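# Hang the ball-filled shallow basket on the peg by its cord

## Task

Hang the shallow basket from the stand's peg using its cord handle, keeping it as level as possible. Every ball has to finish inside the basket, or the attempt fails. The basket must stay hung after the robot lets go, and nothing may end up off the table.

## Robot and tools

Robot: two arms, left_arm and right_arm, each with a two-finger gripper. All positions use the scene frame. Its origin is at table-top height, midway between the nominal arm bases. +x points out over the table, +z points up, and left_arm is on the +y side; these names do not match image sides. Calibrated base positions are left_arm (-0.031, +0.343, 0) m and right_arm (-0.002, -0.337, 0) m, both almost unrotated about z. On each gripper, the fingers point along its own +z axis and close along its own y axis. end_effector_position is the point between the finger pads, just under 1 cm behind the tips.

execute_actions(actions, cameras): actions is a list of actions. Each action is a table of at most 15 rows, and each row is one 1/30 s control step. If a table is shorter than 15 rows, its last row repeats. Every row has 14 numbers in [-1, 1]. The first 7 are left_arm: dx, dy, dz, rx, ry, rz, opening. The next 7 are right_arm in the same order. Both arms must always be filled in. dx..rz are offsets, not poses. They are measured from the arm's Hand target at the start of that action, along that Hand target's own axes. Each row is measured from that same start, not from the row before it. Scale: 1.0 equals 0.6 m or 180 degrees. rx, ry and rz together form a single rotation vector. Sending the same offset again moves the arm further. Six zeros re-command the current Hand target. opening is absolute: +1 is fully open (about 87 mm between the pads), +0.5 is about 69 mm, 0 is about 43 mm, -0.5 is about 18 mm, and -1 is closed. A 0 in the opening slot is a real command, so to leave a gripper unchanged, resend its present value. cameras is a list of names, ["all"], or []. An empty actions list returns images and the full status.

move(target, speed, blend, opening_speed, blocking, cameras): drives each gripper along a straight line. target is either one 14-number row laid out as above, or a list of up to 15 such rows. Every row is an offset from the Hand targets at the start of the move, not from the previous row. speed is the top path speed in m/s, from 0.002 to 2.9, default 0.25. Turning is capped at twice that value in rad/s. Give one number, or one per target. blend is in m and sets how closely the path passes the corners of a list; 0 means stop at each one. opening_speed sets how fast the opening changes, in scale units per second, minimum 0.2. With blocking=false the call returns after about 0.5 s while the move carries on. A move lasts at most 10 s in total. Paths do not avoid obstacles or the other arm, and the grippers lag more when moving faster. The result adds a move: line giving the ending (done, off_target, moving, held or fault) and any limits (paced means the pose was clipped; held means steps were withheld). An arm counts as done when it is at rest within 10 mm and 2 degrees. done does not tell you whether anything is being touched.

wait(seconds 0 to 10): the arms keep their last command. stop(): brakes a running move. zoom_image(camera, region=[x0,y0,x1,y1] in pixels, width and height at most 504): a closer view of that camera's latest image. read_manual(section="licences"): licence text only. finished_scene(scene): pass the current scene's number; this ends it and cannot be undone.

Cameras: cam_head_left, cam_head_right, cam_high, cam_low, cam_left_wrist, cam_right_wrist, each 896x504. Calibration (K, distortion, T_world_to_cam) is provided. Fixed cameras may have drifted by a few mm and degrees. A wrist camera's pose comes from its arm's joints and can lag while the arm moves.

Results: end_effector_position (m) and end_effector_quat_wxyz are in the scene frame and can be off by a few cm. Hand target is the last commanded pose after clipping, and it is the base for the next offsets. Tool commands lists the present gripper commands. grip_measured uses the same -1..+1 scale as opening. In Joint positions, the last number is the gripper on a 0 (closed) to 1 (open) scale. Joint velocities may simply read "within noise". Joint torques include the arm's own weight. Positive torque means toward a larger joint position. Joints 1 to 3 wrap around at ±28 N m. A MOTOR HOT line appears at 75 °C. At 90 °C a fault folds that arm away for good, and at 100 °C it drops.

Control notes: each step, orientation is clipped to within 40 degrees of the measured orientation. Friction and weight can leave the gripper short, low or tilted, especially at long reach. Check it after each move, then correct it with a further offset or by turning it back. Small moves can fail to happen or go sideways. To grip, command about 0.04 below the grip_measured reading at first contact for full force (about 20 N per pad); a smaller margin grips more gently. Avoid slamming shut. To release a push, command a target back past the gripper.

Avoid: contact or pressing between the two arms, including gripper against gripper or fingers closing on the other arm. The clearance check does not guard against this. Also avoid paths close to an arm's own base (go around it), fast impacts, targets well past a contact, hard pushes on fixed or heavy objects, letting go of moving parts, dropping things or letting them fall off the table, strain on the wrist camera cables, and holding loads or stretched poses for long because motors heat up. Loose objects may occasionally get nudged by outside pushes.

Each tool is called after "Request:" as name(argument=value, ...) on one line, values as JSON.

## Session

Request:
execute_actions(actions=[])

Scene clock: 0.00 s.
left_arm: end_effector_position=(+0.3453, +0.3205, +0.0421) grip_measured=+0.976 end_effector_quat_wxyz=(+0.549, -0.002, +0.836, -0.008) | right_arm: end_effector_position=(+0.3672, -0.3384, +0.0383) grip_measured=+1.000 end_effector_quat_wxyz=(+0.555, +0.014, +0.832, -0.003)
Joint positions: left_arm=[-0.053 1.525 0.384 0.732 -0.071 -0.048 0.988] | right_arm=[-0.01 1.521 0.336 0.789 0.024 0.022 1]
Joint velocities: within noise
Joint torques (N m): no reading
Heat: left arm: 36 °C; right arm: 32 °C.
Hand target: left_arm +0.3502, +0.3200, +0.0504; +0.560, -0.003, +0.829, -0.009 | right_arm +0.3699, -0.3384, +0.0427; +0.560, +0.014, +0.829, -0.003
Tool commands: left_gripper/opening=+1.0 right_gripper/opening=+1.0

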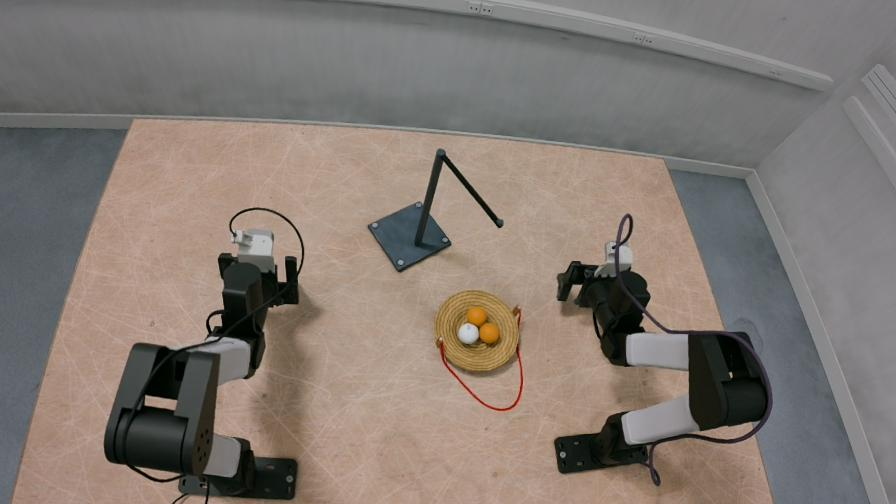

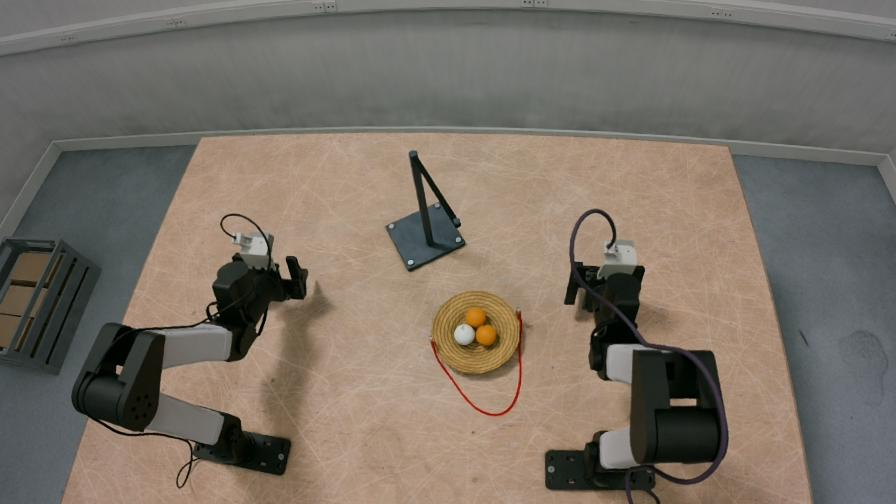

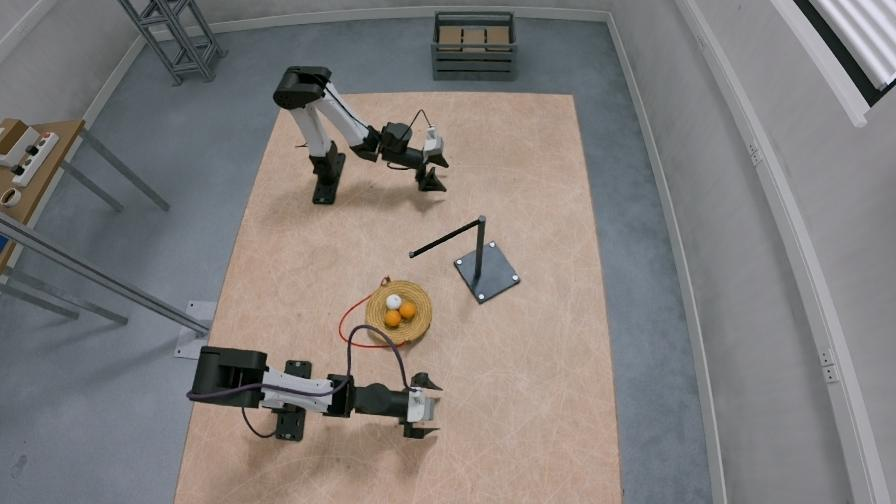

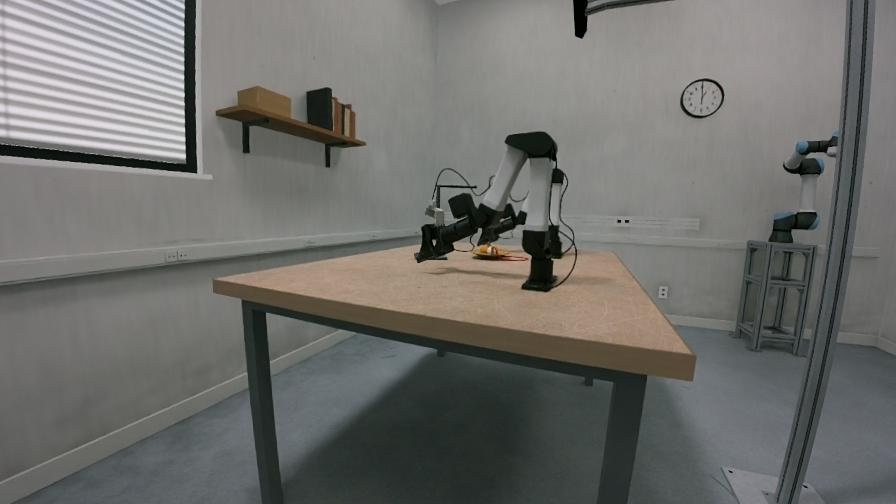

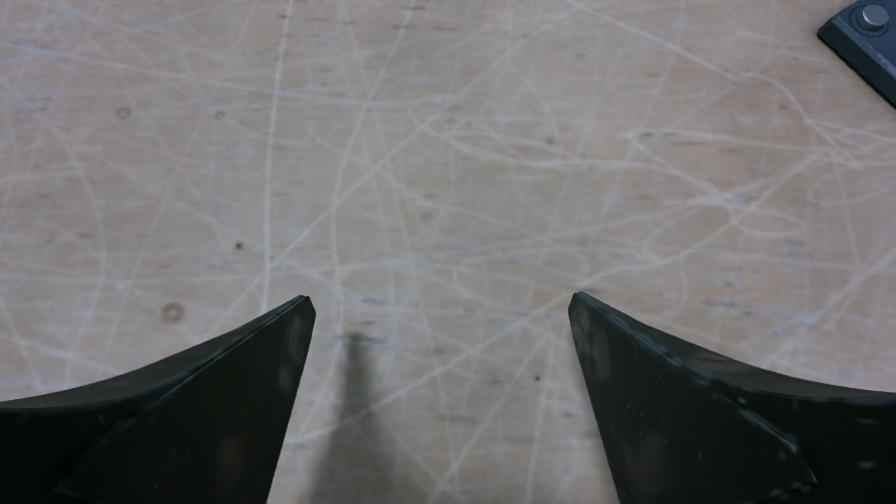

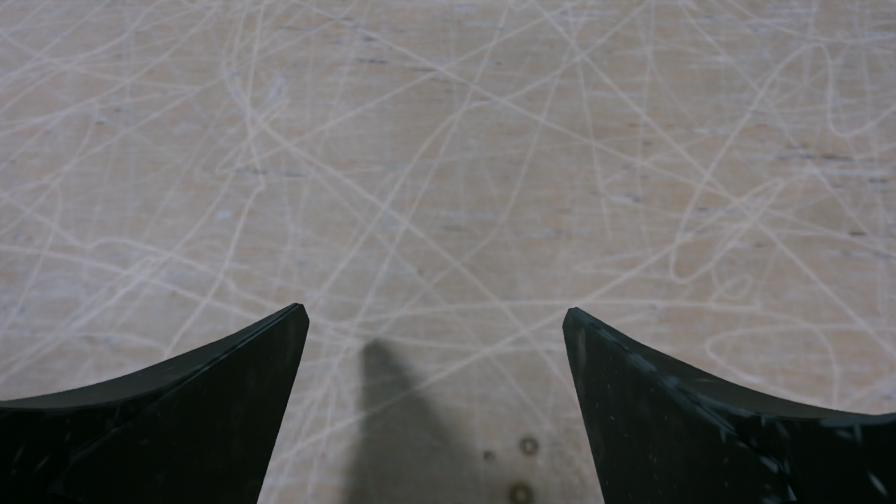

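Request:
zoom_image(camera="cam_head_left", region=[360, 240, 600, 420])

Request:
zoom_image(camera="cam_head_right", region=[360, 240, 600, 420])

Request:
zoom_image(camera="cam_head_left", region=[340, 120, 560, 290])

Request:
zoom_image(camera="cam_head_right", region=[340, 120, 560, 290])

Request:
zoom_image(camera="cam_high", region=[320, 190, 560, 370])

Request:
zoom_image(camera="cam_low", region=[400, 120, 600, 300])

Scaled by 2.100 from the camera's 896x504 image, which has a finer 1280x720 frame.

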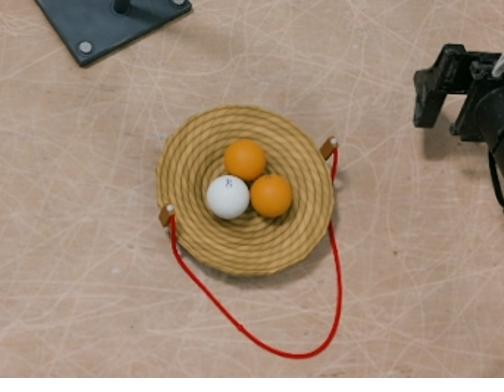

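Scaled by 2.100 from the camera's 896x504 image, which has a finer 1280x720 frame.

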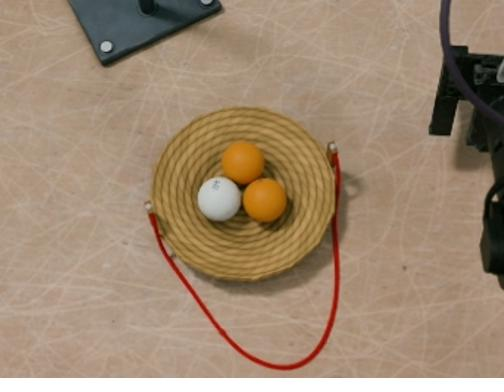

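Scaled by 2.291 from the camera's 896x504 image, which has a finer 1280x720 frame.

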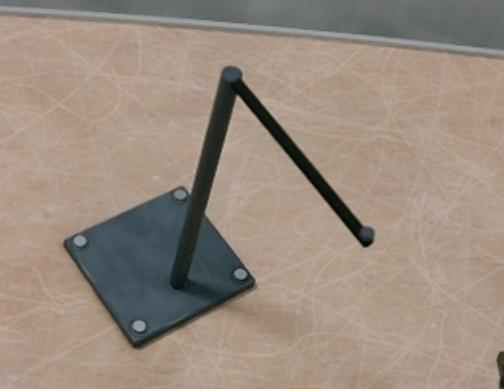

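Scaled by 2.291 from the camera's 896x504 image, which has a finer 1280x720 frame.

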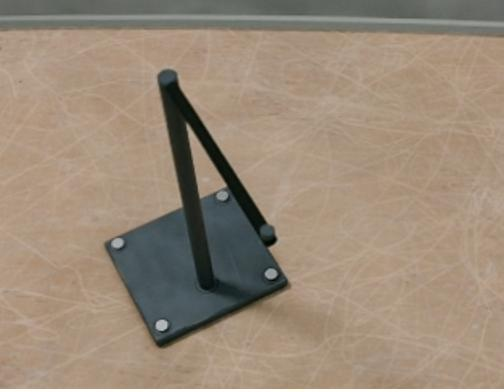

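Scaled by 2.100 from the camera's 896x504 image, which has a finer 1280x720 frame.

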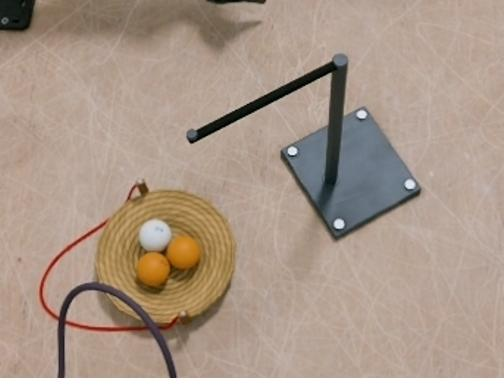

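Scaled by 2.520 from the camera's 896x504 image, which has a finer 1280x720 frame.

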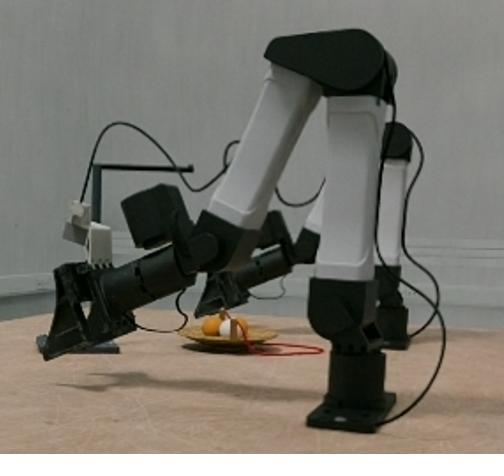

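Request:
zoom_image(camera="cam_high", region=[260, 60, 500, 240])

Request:
zoom_image(camera="cam_high", region=[180, 320, 460, 500])

Request:
zoom_image(camera="cam_head_left", region=[100, 300, 340, 504])

Request:
zoom_image(camera="cam_head_right", region=[500, 300, 780, 504])

Scaled by 2.100 from the camera's 896x504 image, which has a finer 1280x720 frame.

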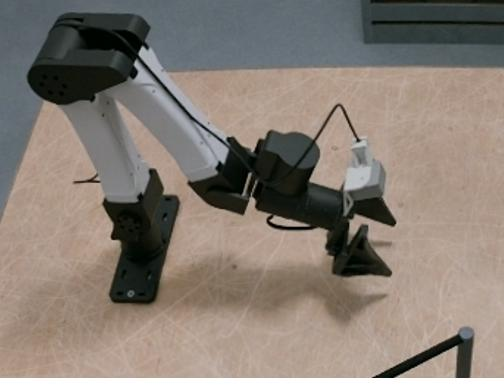

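Scaled by 1.800 from the camera's 896x504 image, which has a finer 1280x720 frame.

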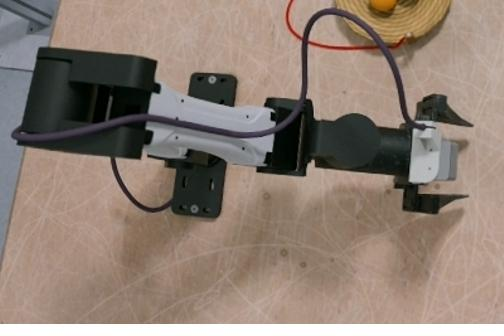

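Scaled by 2.100 from the camera's 896x504 image, which has a finer 1280x720 frame.

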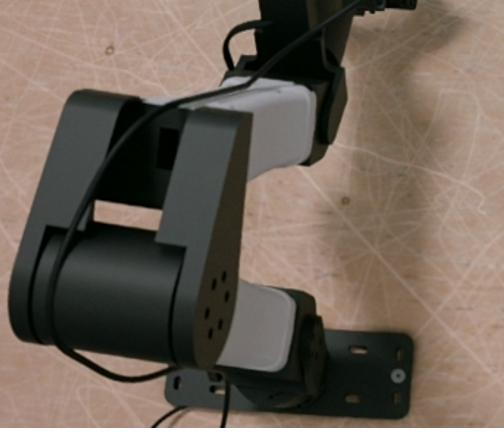

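Scaled by 1.800 from the camera's 896x504 image, which has a finer 1280x720 frame.

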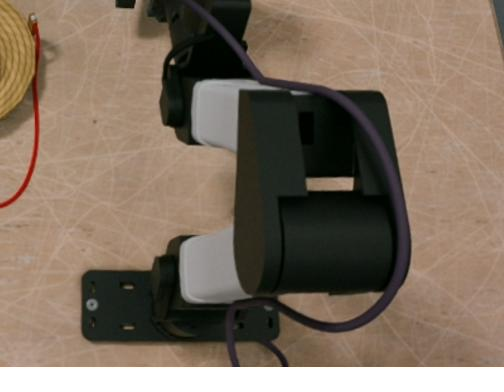

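Request:
zoom_image(camera="cam_head_left", region=[425, 140, 515, 235])

Request:
zoom_image(camera="cam_low", region=[430, 180, 540, 265])

Request:
zoom_image(camera="cam_high", region=[330, 260, 440, 360])

Request:
zoom_image(camera="cam_head_left", region=[425, 280, 535, 420])

Request:
zoom_image(camera="cam_head_right", region=[420, 280, 530, 420])

Scaled by 5.305 from the camera's 896x504 image, which has a finer 1280x720 frame.

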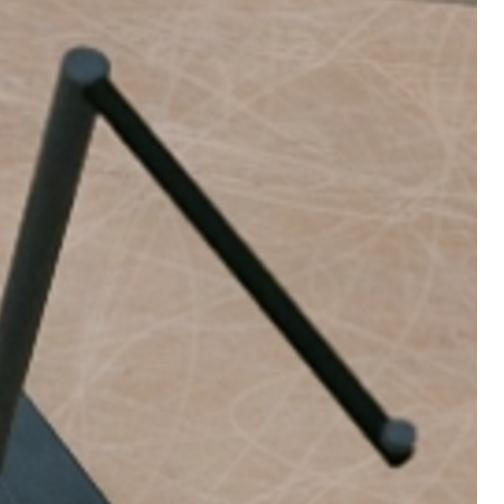

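Scaled by 4.582 from the camera's 896x504 image, which has a finer 1280x720 frame.

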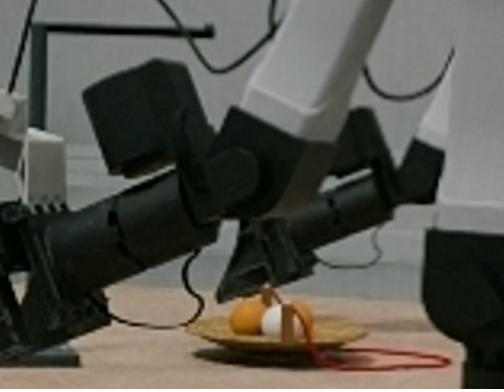

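Scaled by 4.582 from the camera's 896x504 image, which has a finer 1280x720 frame.

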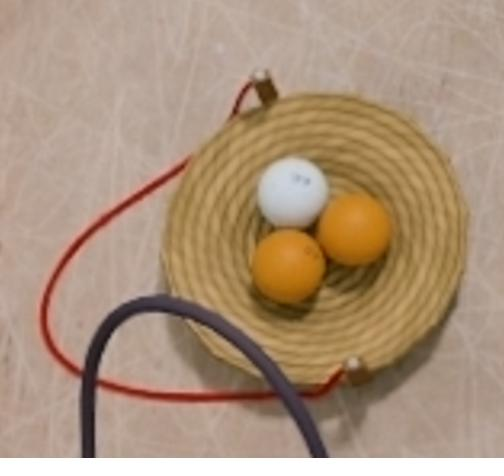

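Scaled by 3.600 from the camera's 896x504 image, which has a finer 1280x720 frame.

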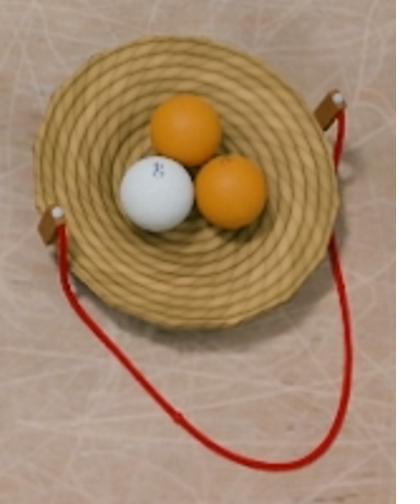

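Scaled by 3.600 from the camera's 896x504 image, which has a finer 1280x720 frame.

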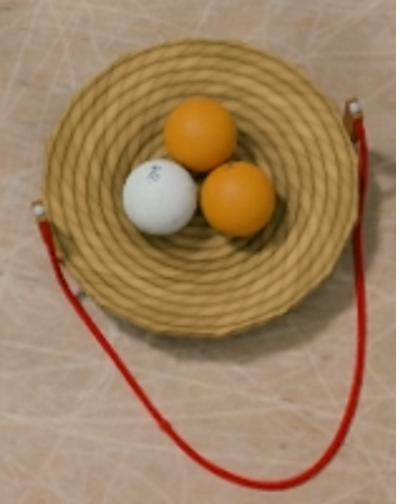

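Request:
move(target=[[-0.2220, -0.3740, -0.3217, 0.1584, 0.1024, 0.1535, 0.3, -0.0948, -0.4362, -0.2237, 0.2321, -0.0027, 0.0937, 1.0], [0.0632, -0.7708, -0.4297, 0.3167, 0.2048, 0.3069, 0.3, -0.0948, -0.4362, -0.2237, 0.2321, -0.0027, 0.0937, 1.0]], blend=[0.05, 0], speed=0.2, cameras=["all"])

Scene clock: 464.00 s.
left_arm: end_effector_position=(+0.0948, -0.1333, +0.1140) grip_measured=+0.300 end_effector_quat_wxyz=(+0.163, +0.611, +0.764, -0.128) | right_arm: end_effector_position=(+0.2563, -0.5920, +0.1335) grip_measured=+1.000 end_effector_quat_wxyz=(+0.510, +0.329, +0.766, -0.214)
Joint positions: left_arm=[-1.276 2.224 2.126 -1.056 0.011 0.034 0.65] | right_arm=[-0.782 1.149 0.563 0.187 0.032 0.022 1]
Joint torques (N m): left_arm=[-0.31 -11.37 9.06 0.93 0.18 -0.15] | right_arm=[-0.66 -1.59 8.66 1.73 0.04 0.06]
Heat: left arm: 42 °C; right arm: 35 °C.
Hand target: left_arm +0.0947, -0.1400, +0.1194; +0.168, +0.614, +0.759, -0.136 | right_arm +0.2597, -0.5984, +0.1425; +0.516, +0.331, +0.760, -0.216
Off the commanded pose: left_arm 0.009 m, 1 deg | right_arm 0.011 m, 1 deg.
move: off_target (right_arm)
camera_calibration:
cam_left_wrist: T_world_to_cam=[[-0.975768, -0.217444, 0.0243922, 0.0577027], [-0.184748, 0.878475, 0.440625, 0.104574], [-0.117239, 0.425441, -0.89736, 0.312532], [0, 0, 0, 1]] pos_world=[0.112265, -0.212282, 0.232968]
cam_right_wrist: T_world_to_cam=[[-0.717526, -0.696479, 0.00861409, -0.233546], [-0.663683, 0.679882, -0.311906, 0.638415], [0.211379, -0.229517, -0.950074, 0.0824748], [0, 0, 0, 1]] pos_world=[0.238696, -0.577777, 0.279494]

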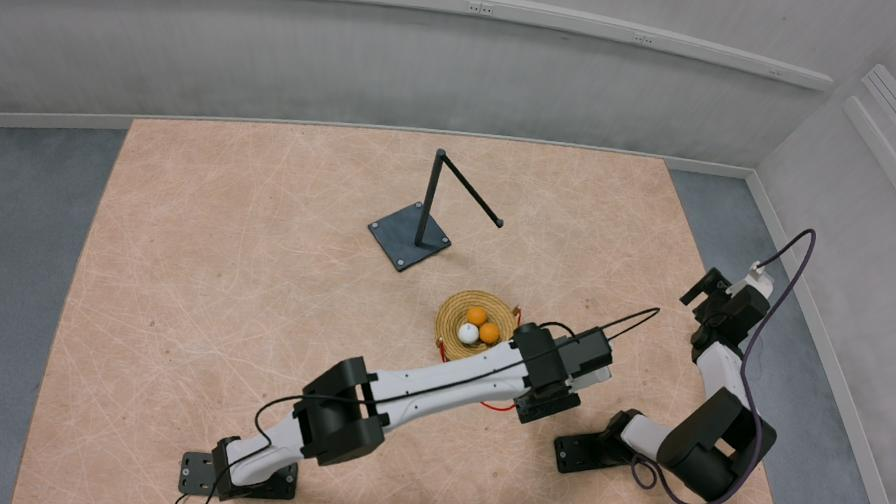

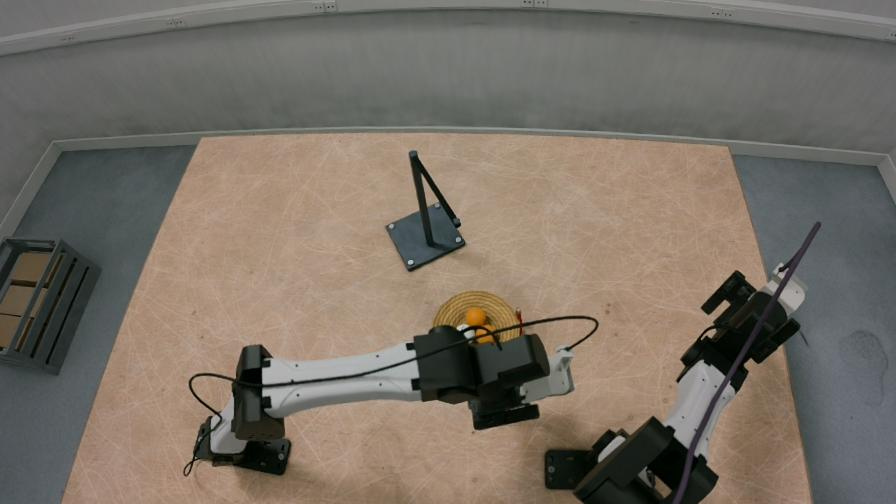

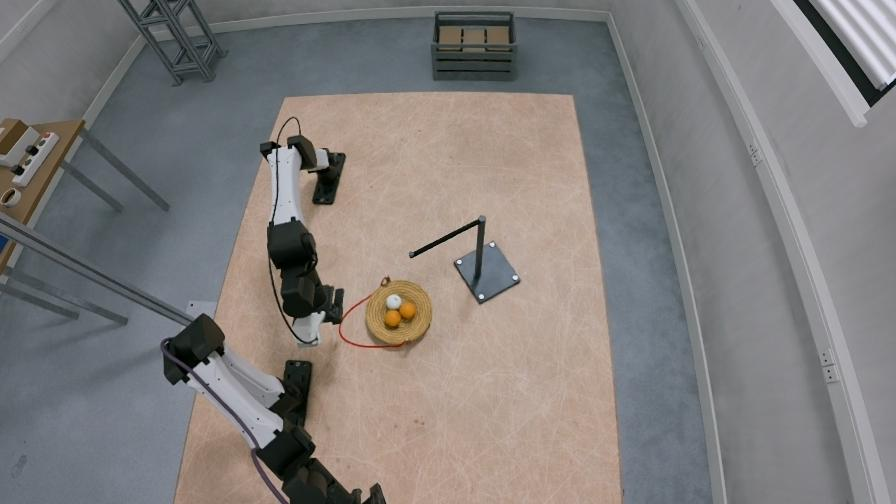

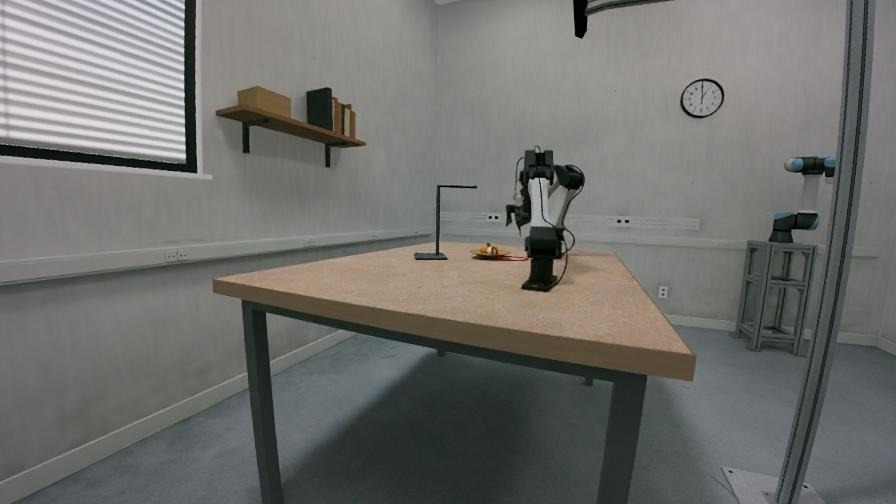

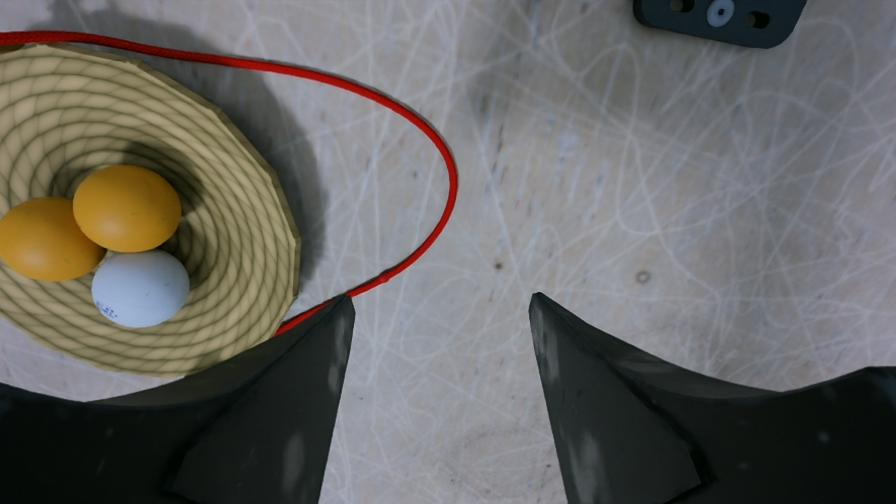

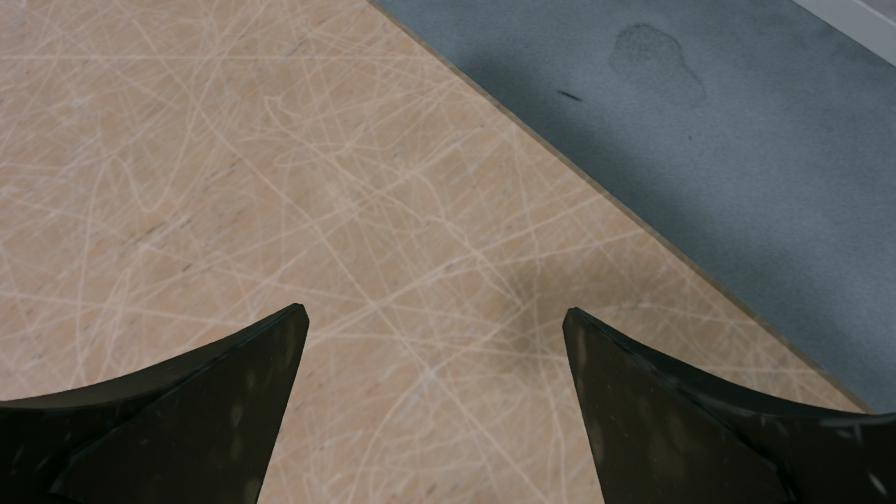

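Request:
move(target=[0.0308, -0.0165, 0.1042, -0.0047, 0.0556, -0.0101, 0.2, 0, 0, 0, 0, 0, 0, 1.0], speed=0.15, cameras=["cam_left_wrist", "cam_low"])

Scene clock: 556.37 s.
left_arm: end_effector_position=(+0.0873, -0.1461, +0.0523) grip_measured=+0.200 end_effector_quat_wxyz=(+0.096, +0.613, +0.781, -0.077) | right_arm: end_effector_position=(+0.2563, -0.5920, +0.1335) grip_measured=+1.000 end_effector_quat_wxyz=(+0.510, +0.329, +0.766, -0.214)
Joint positions: left_arm=[-1.297 2.509 2.407 -1.221 0.002 -0.003 0.6] | right_arm=[-0.782 1.149 0.563 0.187 0.032 0.022 1]
Joint torques (N m): left_arm=[-0.72 -12.66 8.8 0.66 0.01 -0.37] | right_arm=[-0.73 -1.57 8.59 1.73 0.04 0.06]
Heat: left arm: 40 °C; right arm: 40 °C.
Hand target: left_arm +0.0870, -0.1516, +0.0551; +0.104, +0.610, +0.781, -0.079 | right_arm +0.2597, -0.5984, +0.1425; +0.516, +0.331, +0.760, -0.216
Off the commanded pose: left_arm 0.006 m, 1 deg | right_arm 0.012 m, 1 deg.
move: off_target (right_arm)
camera_calibration:
cam_left_wrist: T_world_to_cam=[[-0.970635, -0.238527, 0.0311913, 0.0451547], [-0.175704, 0.791532, 0.585324, 0.120542], [-0.164305, 0.562656, -0.810199, 0.281315], [0, 0, 0, 1]] pos_world=[0.11123, -0.242926, 0.155957]
Images, in order (width x height): cam_low 896x504, cam_left_wrist 896x504.

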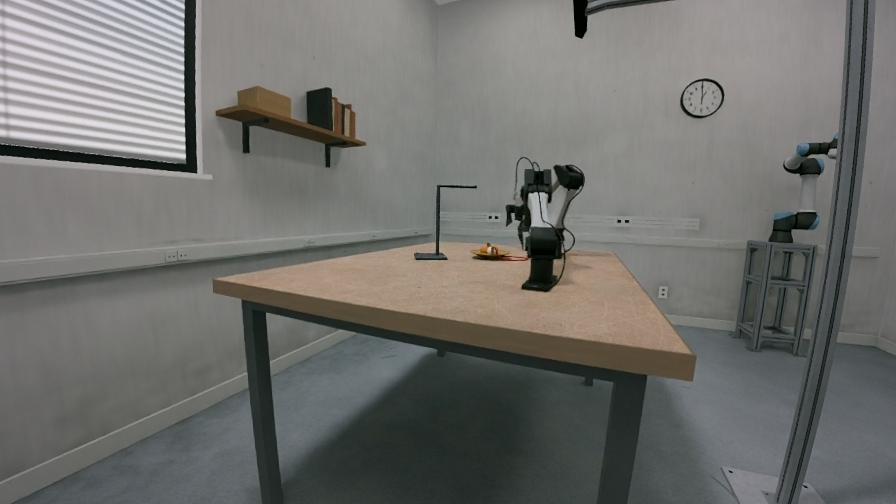

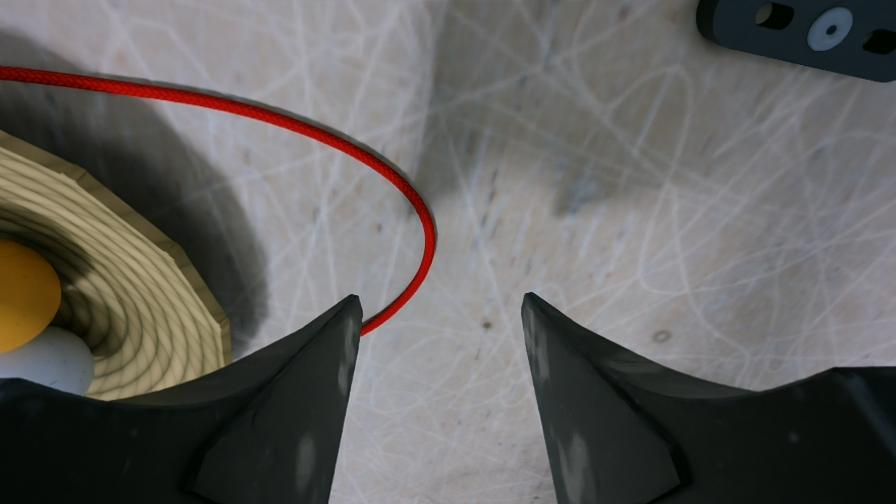

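Request:
move(target=[0.0164, 0.0004, 0.0544, 0, 0, 0, 0.0, 0, 0, 0, 0, 0, 0, 1.0], speed=0.08, cameras=["cam_left_wrist", "cam_head_left", "cam_head_right"])

Scene clock: 570.17 s.
left_arm: end_effector_position=(+0.0877, -0.1481, +0.0193) grip_measured=+0.000 end_effector_quat_wxyz=(+0.096, +0.613, +0.781, -0.077) | right_arm: end_effector_position=(+0.2563, -0.5920, +0.1335) grip_measured=+1.000 end_effector_quat_wxyz=(+0.510, +0.329, +0.766, -0.214)
Joint positions: left_arm=[-1.297 2.509 2.276 -1.092 0.002 -0.003 0.5] | right_arm=[-0.782 1.149 0.563 0.187 0.032 0.022 1]
Joint torques (N m): left_arm=[-0.61 -14.8 5.04 0.87 -0.04 -0.39] | right_arm=[-0.69 -1.61 8.62 1.74 0.04 0.06]
Heat: left arm: 43 °C; right arm: 40 °C.
Hand target: left_arm +0.0871, -0.1505, +0.0210; +0.104, +0.610, +0.781, -0.079 | right_arm +0.2597, -0.5984, +0.1425; +0.516, +0.331, +0.760, -0.216
Off the commanded pose: left_arm 0.003 m, 1 deg | right_arm 0.012 m, 1 deg.
move: off_target (right_arm)
camera_calibration:
cam_left_wrist: T_world_to_cam=[[-0.970529, -0.238942, 0.031309, 0.0460431], [-0.175727, 0.790622, 0.586546, 0.141294], [-0.164904, 0.563758, -0.80931, 0.25599], [0, 0, 0, 1]] pos_world=[0.111729, -0.245025, 0.122859]
Images, in order (width x height): cam_head_left 896x504, cam_head_right 896x504, cam_left_wrist 896x504.

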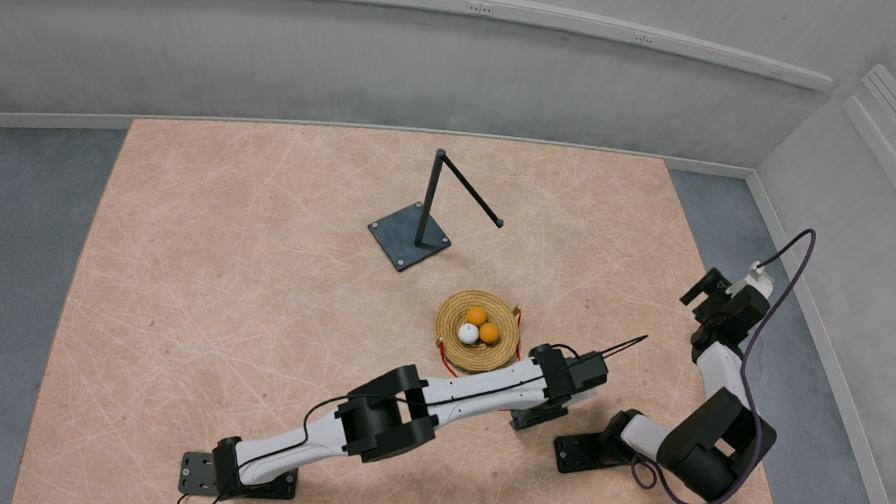

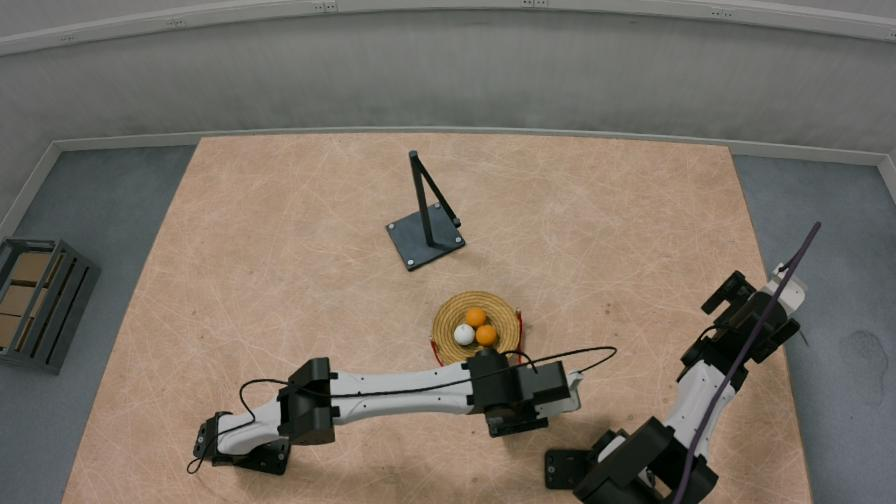

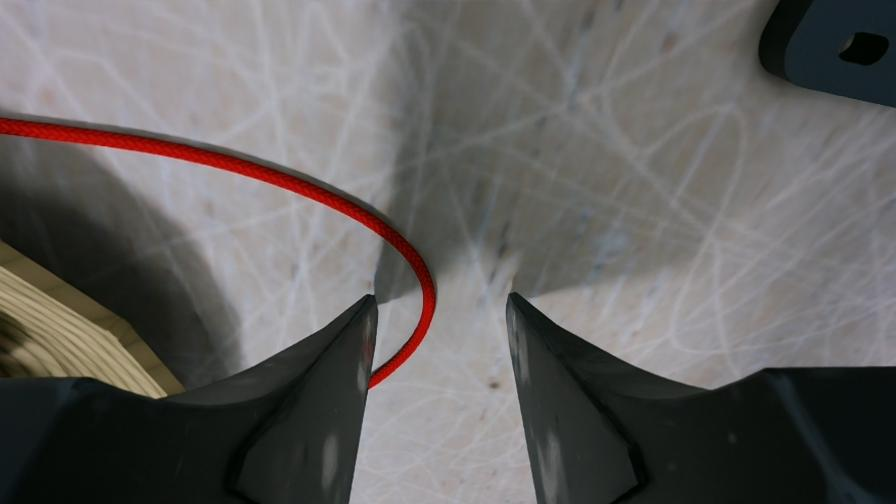

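Request:
move(target=[0.0071, 0.0010, 0.0110, 0, 0, 0, 0.0, 0, 0, 0, 0, 0, 0, 1.0], speed=0.03, cameras=["cam_left_wrist"])

Scene clock: 582.90 s.
left_arm: end_effector_position=(+0.0878, -0.1480, +0.0154) grip_measured=+0.000 end_effector_quat_wxyz=(+0.099, +0.612, +0.781, -0.079) | right_arm: end_effector_position=(+0.2563, -0.5920, +0.1335) grip_measured=+1.000 end_effector_quat_wxyz=(+0.510, +0.329, +0.766, -0.214)
Joint positions: left_arm=[-1.297 2.498 2.239 -1.059 0.002 -0.004 0.5] | right_arm=[-0.782 1.149 0.563 0.187 0.032 0.022 1]
Joint torques (N m): left_arm=[-0.51 -14.83 3.52 0.94 -0.01 -0.33] | right_arm=[-0.69 -1.59 8.62 1.74 0.04 0.06]
Heat: left arm: 46 °C; right arm: 41 °C.
Hand target: left_arm +0.0871, -0.1480, +0.0136; +0.104, +0.610, +0.781, -0.079 | right_arm +0.2597, -0.5984, +0.1425; +0.516, +0.331, +0.760, -0.216
Off the commanded pose: left_arm 0.002 m, 1 deg | right_arm 0.012 m, 1 deg.
move: off_target (right_arm)
camera_calibration:
cam_left_wrist: T_world_to_cam=[[-0.970483, -0.239155, 0.0311106, 0.0461799], [-0.177204, 0.794626, 0.580662, 0.144452], [-0.163589, 0.558009, -0.81355, 0.251939], [0, 0, 0, 1]] pos_world=[0.111629, -0.244326, 0.11965]
Images, in order (width x height): cam_left_wrist 896x504.

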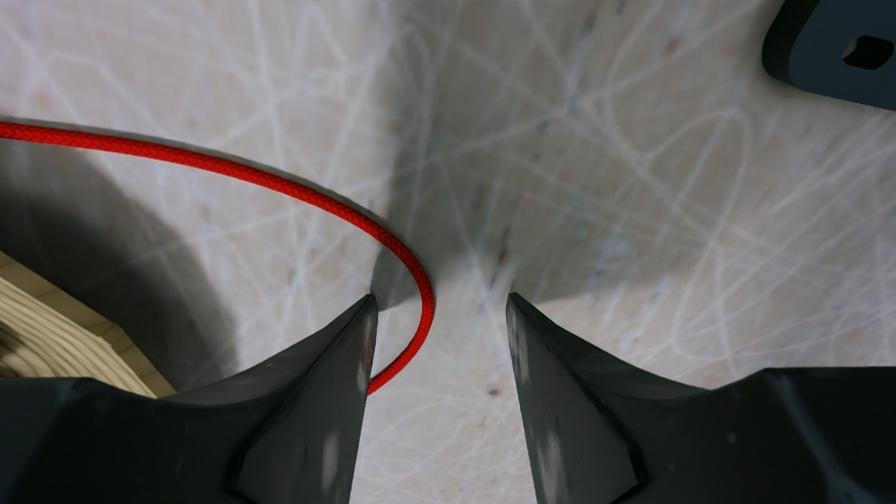

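Request:
move(target=[0.0072, 0.0, 0.0066, 0, 0, 0, 0.0, 0, 0, 0, 0, 0, 0, 1.0], speed=0.03, cameras=["cam_left_wrist"])

Scene clock: 588.10 s.
left_arm: end_effector_position=(+0.0877, -0.1477, +0.0152) grip_measured=+0.000 end_effector_quat_wxyz=(+0.105, +0.612, +0.780, -0.084) | right_arm: end_effector_position=(+0.2563, -0.5920, +0.1335) grip_measured=+1.000 end_effector_quat_wxyz=(+0.510, +0.329, +0.766, -0.214)
Joint positions: left_arm=[-1.297 2.473 2.191 -1.021 0.002 -0.004 0.5] | right_arm=[-0.782 1.149 0.563 0.187 0.032 0.022 1]
Joint torques (N m): left_arm=[-0.54 -14.26 3.3 0.94 0 -0.3] | right_arm=[-0.69 -1.63 8.58 1.74 0.04 0.04]
Heat: left arm: 47 °C; right arm: 41 °C.
Hand target: left_arm +0.0864, -0.1449, +0.0087; +0.104, +0.610, +0.781, -0.079 | right_arm +0.2597, -0.5984, +0.1425; +0.516, +0.331, +0.760, -0.216
Off the commanded pose: left_arm 0.007 m, 1 deg | right_arm 0.012 m, 1 deg.
move: off_target (right_arm)
camera_calibration:
cam_left_wrist: T_world_to_cam=[[-0.970598, -0.238688, 0.0310898, 0.0463346], [-0.179307, 0.803136, 0.568174, 0.145936], [-0.160586, 0.545894, -0.822321, 0.249647], [0, 0, 0, 1]] pos_world=[0.111229, -0.242428, 0.120932]
Images, in order (width x height): cam_left_wrist 896x504.

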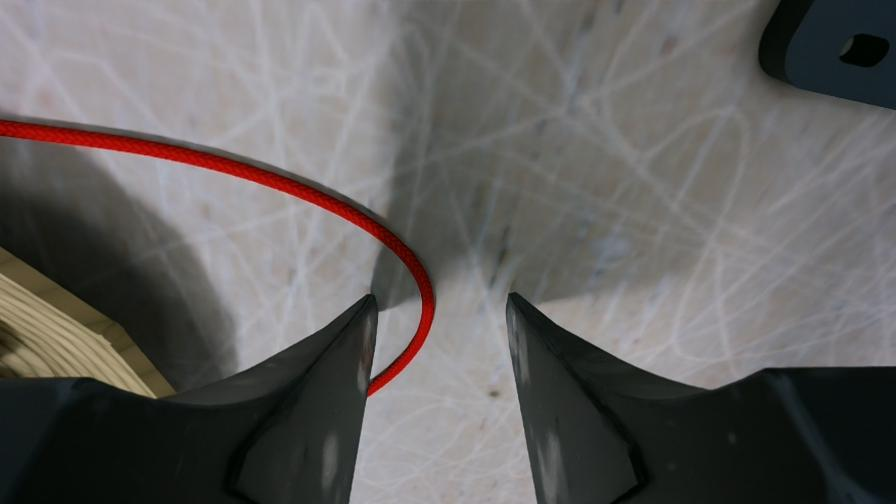

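Request:
move(target=[[-0.0052, 0.0008, -0.0077, 0, 0, 0, -0.5, 0, 0, 0, 0, 0, 0, 1.0], [-0.0052, 0.0008, -0.0077, 0, 0, 0, -1.0, 0, 0, 0, 0, 0, 0, 1.0]], speed=0.03, opening_speed=0.5, cameras=["cam_left_wrist"])

Scene clock: 598.60 s.
left_arm: end_effector_position=(+0.0894, -0.1472, +0.0151) grip_measured=-0.930 end_effector_quat_wxyz=(+0.107, +0.611, +0.780, -0.080) | right_arm: end_effector_position=(+0.2563, -0.5920, +0.1335) grip_measured=+1.000 end_effector_quat_wxyz=(+0.510, +0.329, +0.766, -0.214)
Joint positions: left_arm=[-1.297 2.473 2.191 -1.021 -0.008 -0.004 0.035] | right_arm=[-0.782 1.149 0.563 0.187 0.032 0.022 1]
Joint velocities: left_arm=[-0.002 0.002 -0.007 -0.168 0.051 0.007 -0.007] | right_arm=[within noise]
Joint torques (N m): left_arm=[-0.44 -13.55 6.12 0.69 0.12 -0.31] | right_arm=[-0.69 -1.59 8.61 1.73 0.04 0.06]
Heat: left arm: 46 °C; right arm: 41 °C.
Hand target: left_arm +0.0873, -0.1464, +0.0139; +0.104, +0.610, +0.781, -0.079 | right_arm +0.2597, -0.5984, +0.1425; +0.516, +0.331, +0.760, -0.216
Off the commanded pose: left_arm 0.002 m, 0 deg | right_arm 0.012 m, 1 deg.
move: off_target (right_arm)
camera_calibration:
cam_left_wrist: T_world_to_cam=[[-0.970192, -0.241375, 0.0215738, 0.0477346], [-0.186677, 0.801156, 0.568595, 0.146199], [-0.154529, 0.547619, -0.822335, 0.249294], [0, 0, 0, 1]] pos_world=[0.112127, -0.242125, 0.120846]
Images, in order (width x height): cam_left_wrist 896x504.

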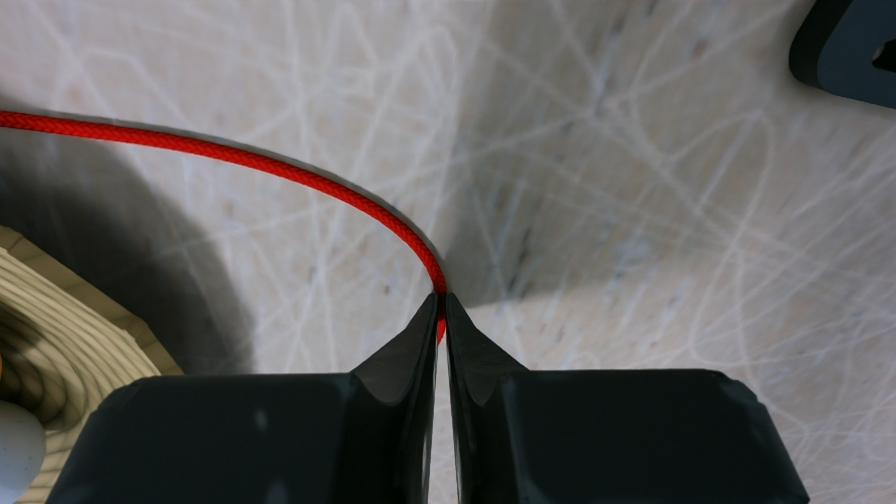

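Request:
zoom_image(camera="cam_left_wrist", region=[360, 220, 540, 380])

Scaled by 2.800 from the camera's 896x504 image, which has a finer 1280x720 frame.

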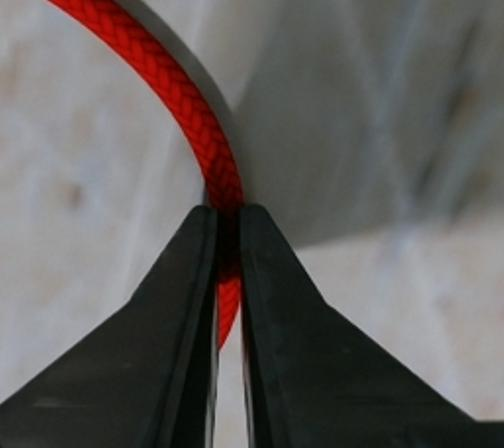

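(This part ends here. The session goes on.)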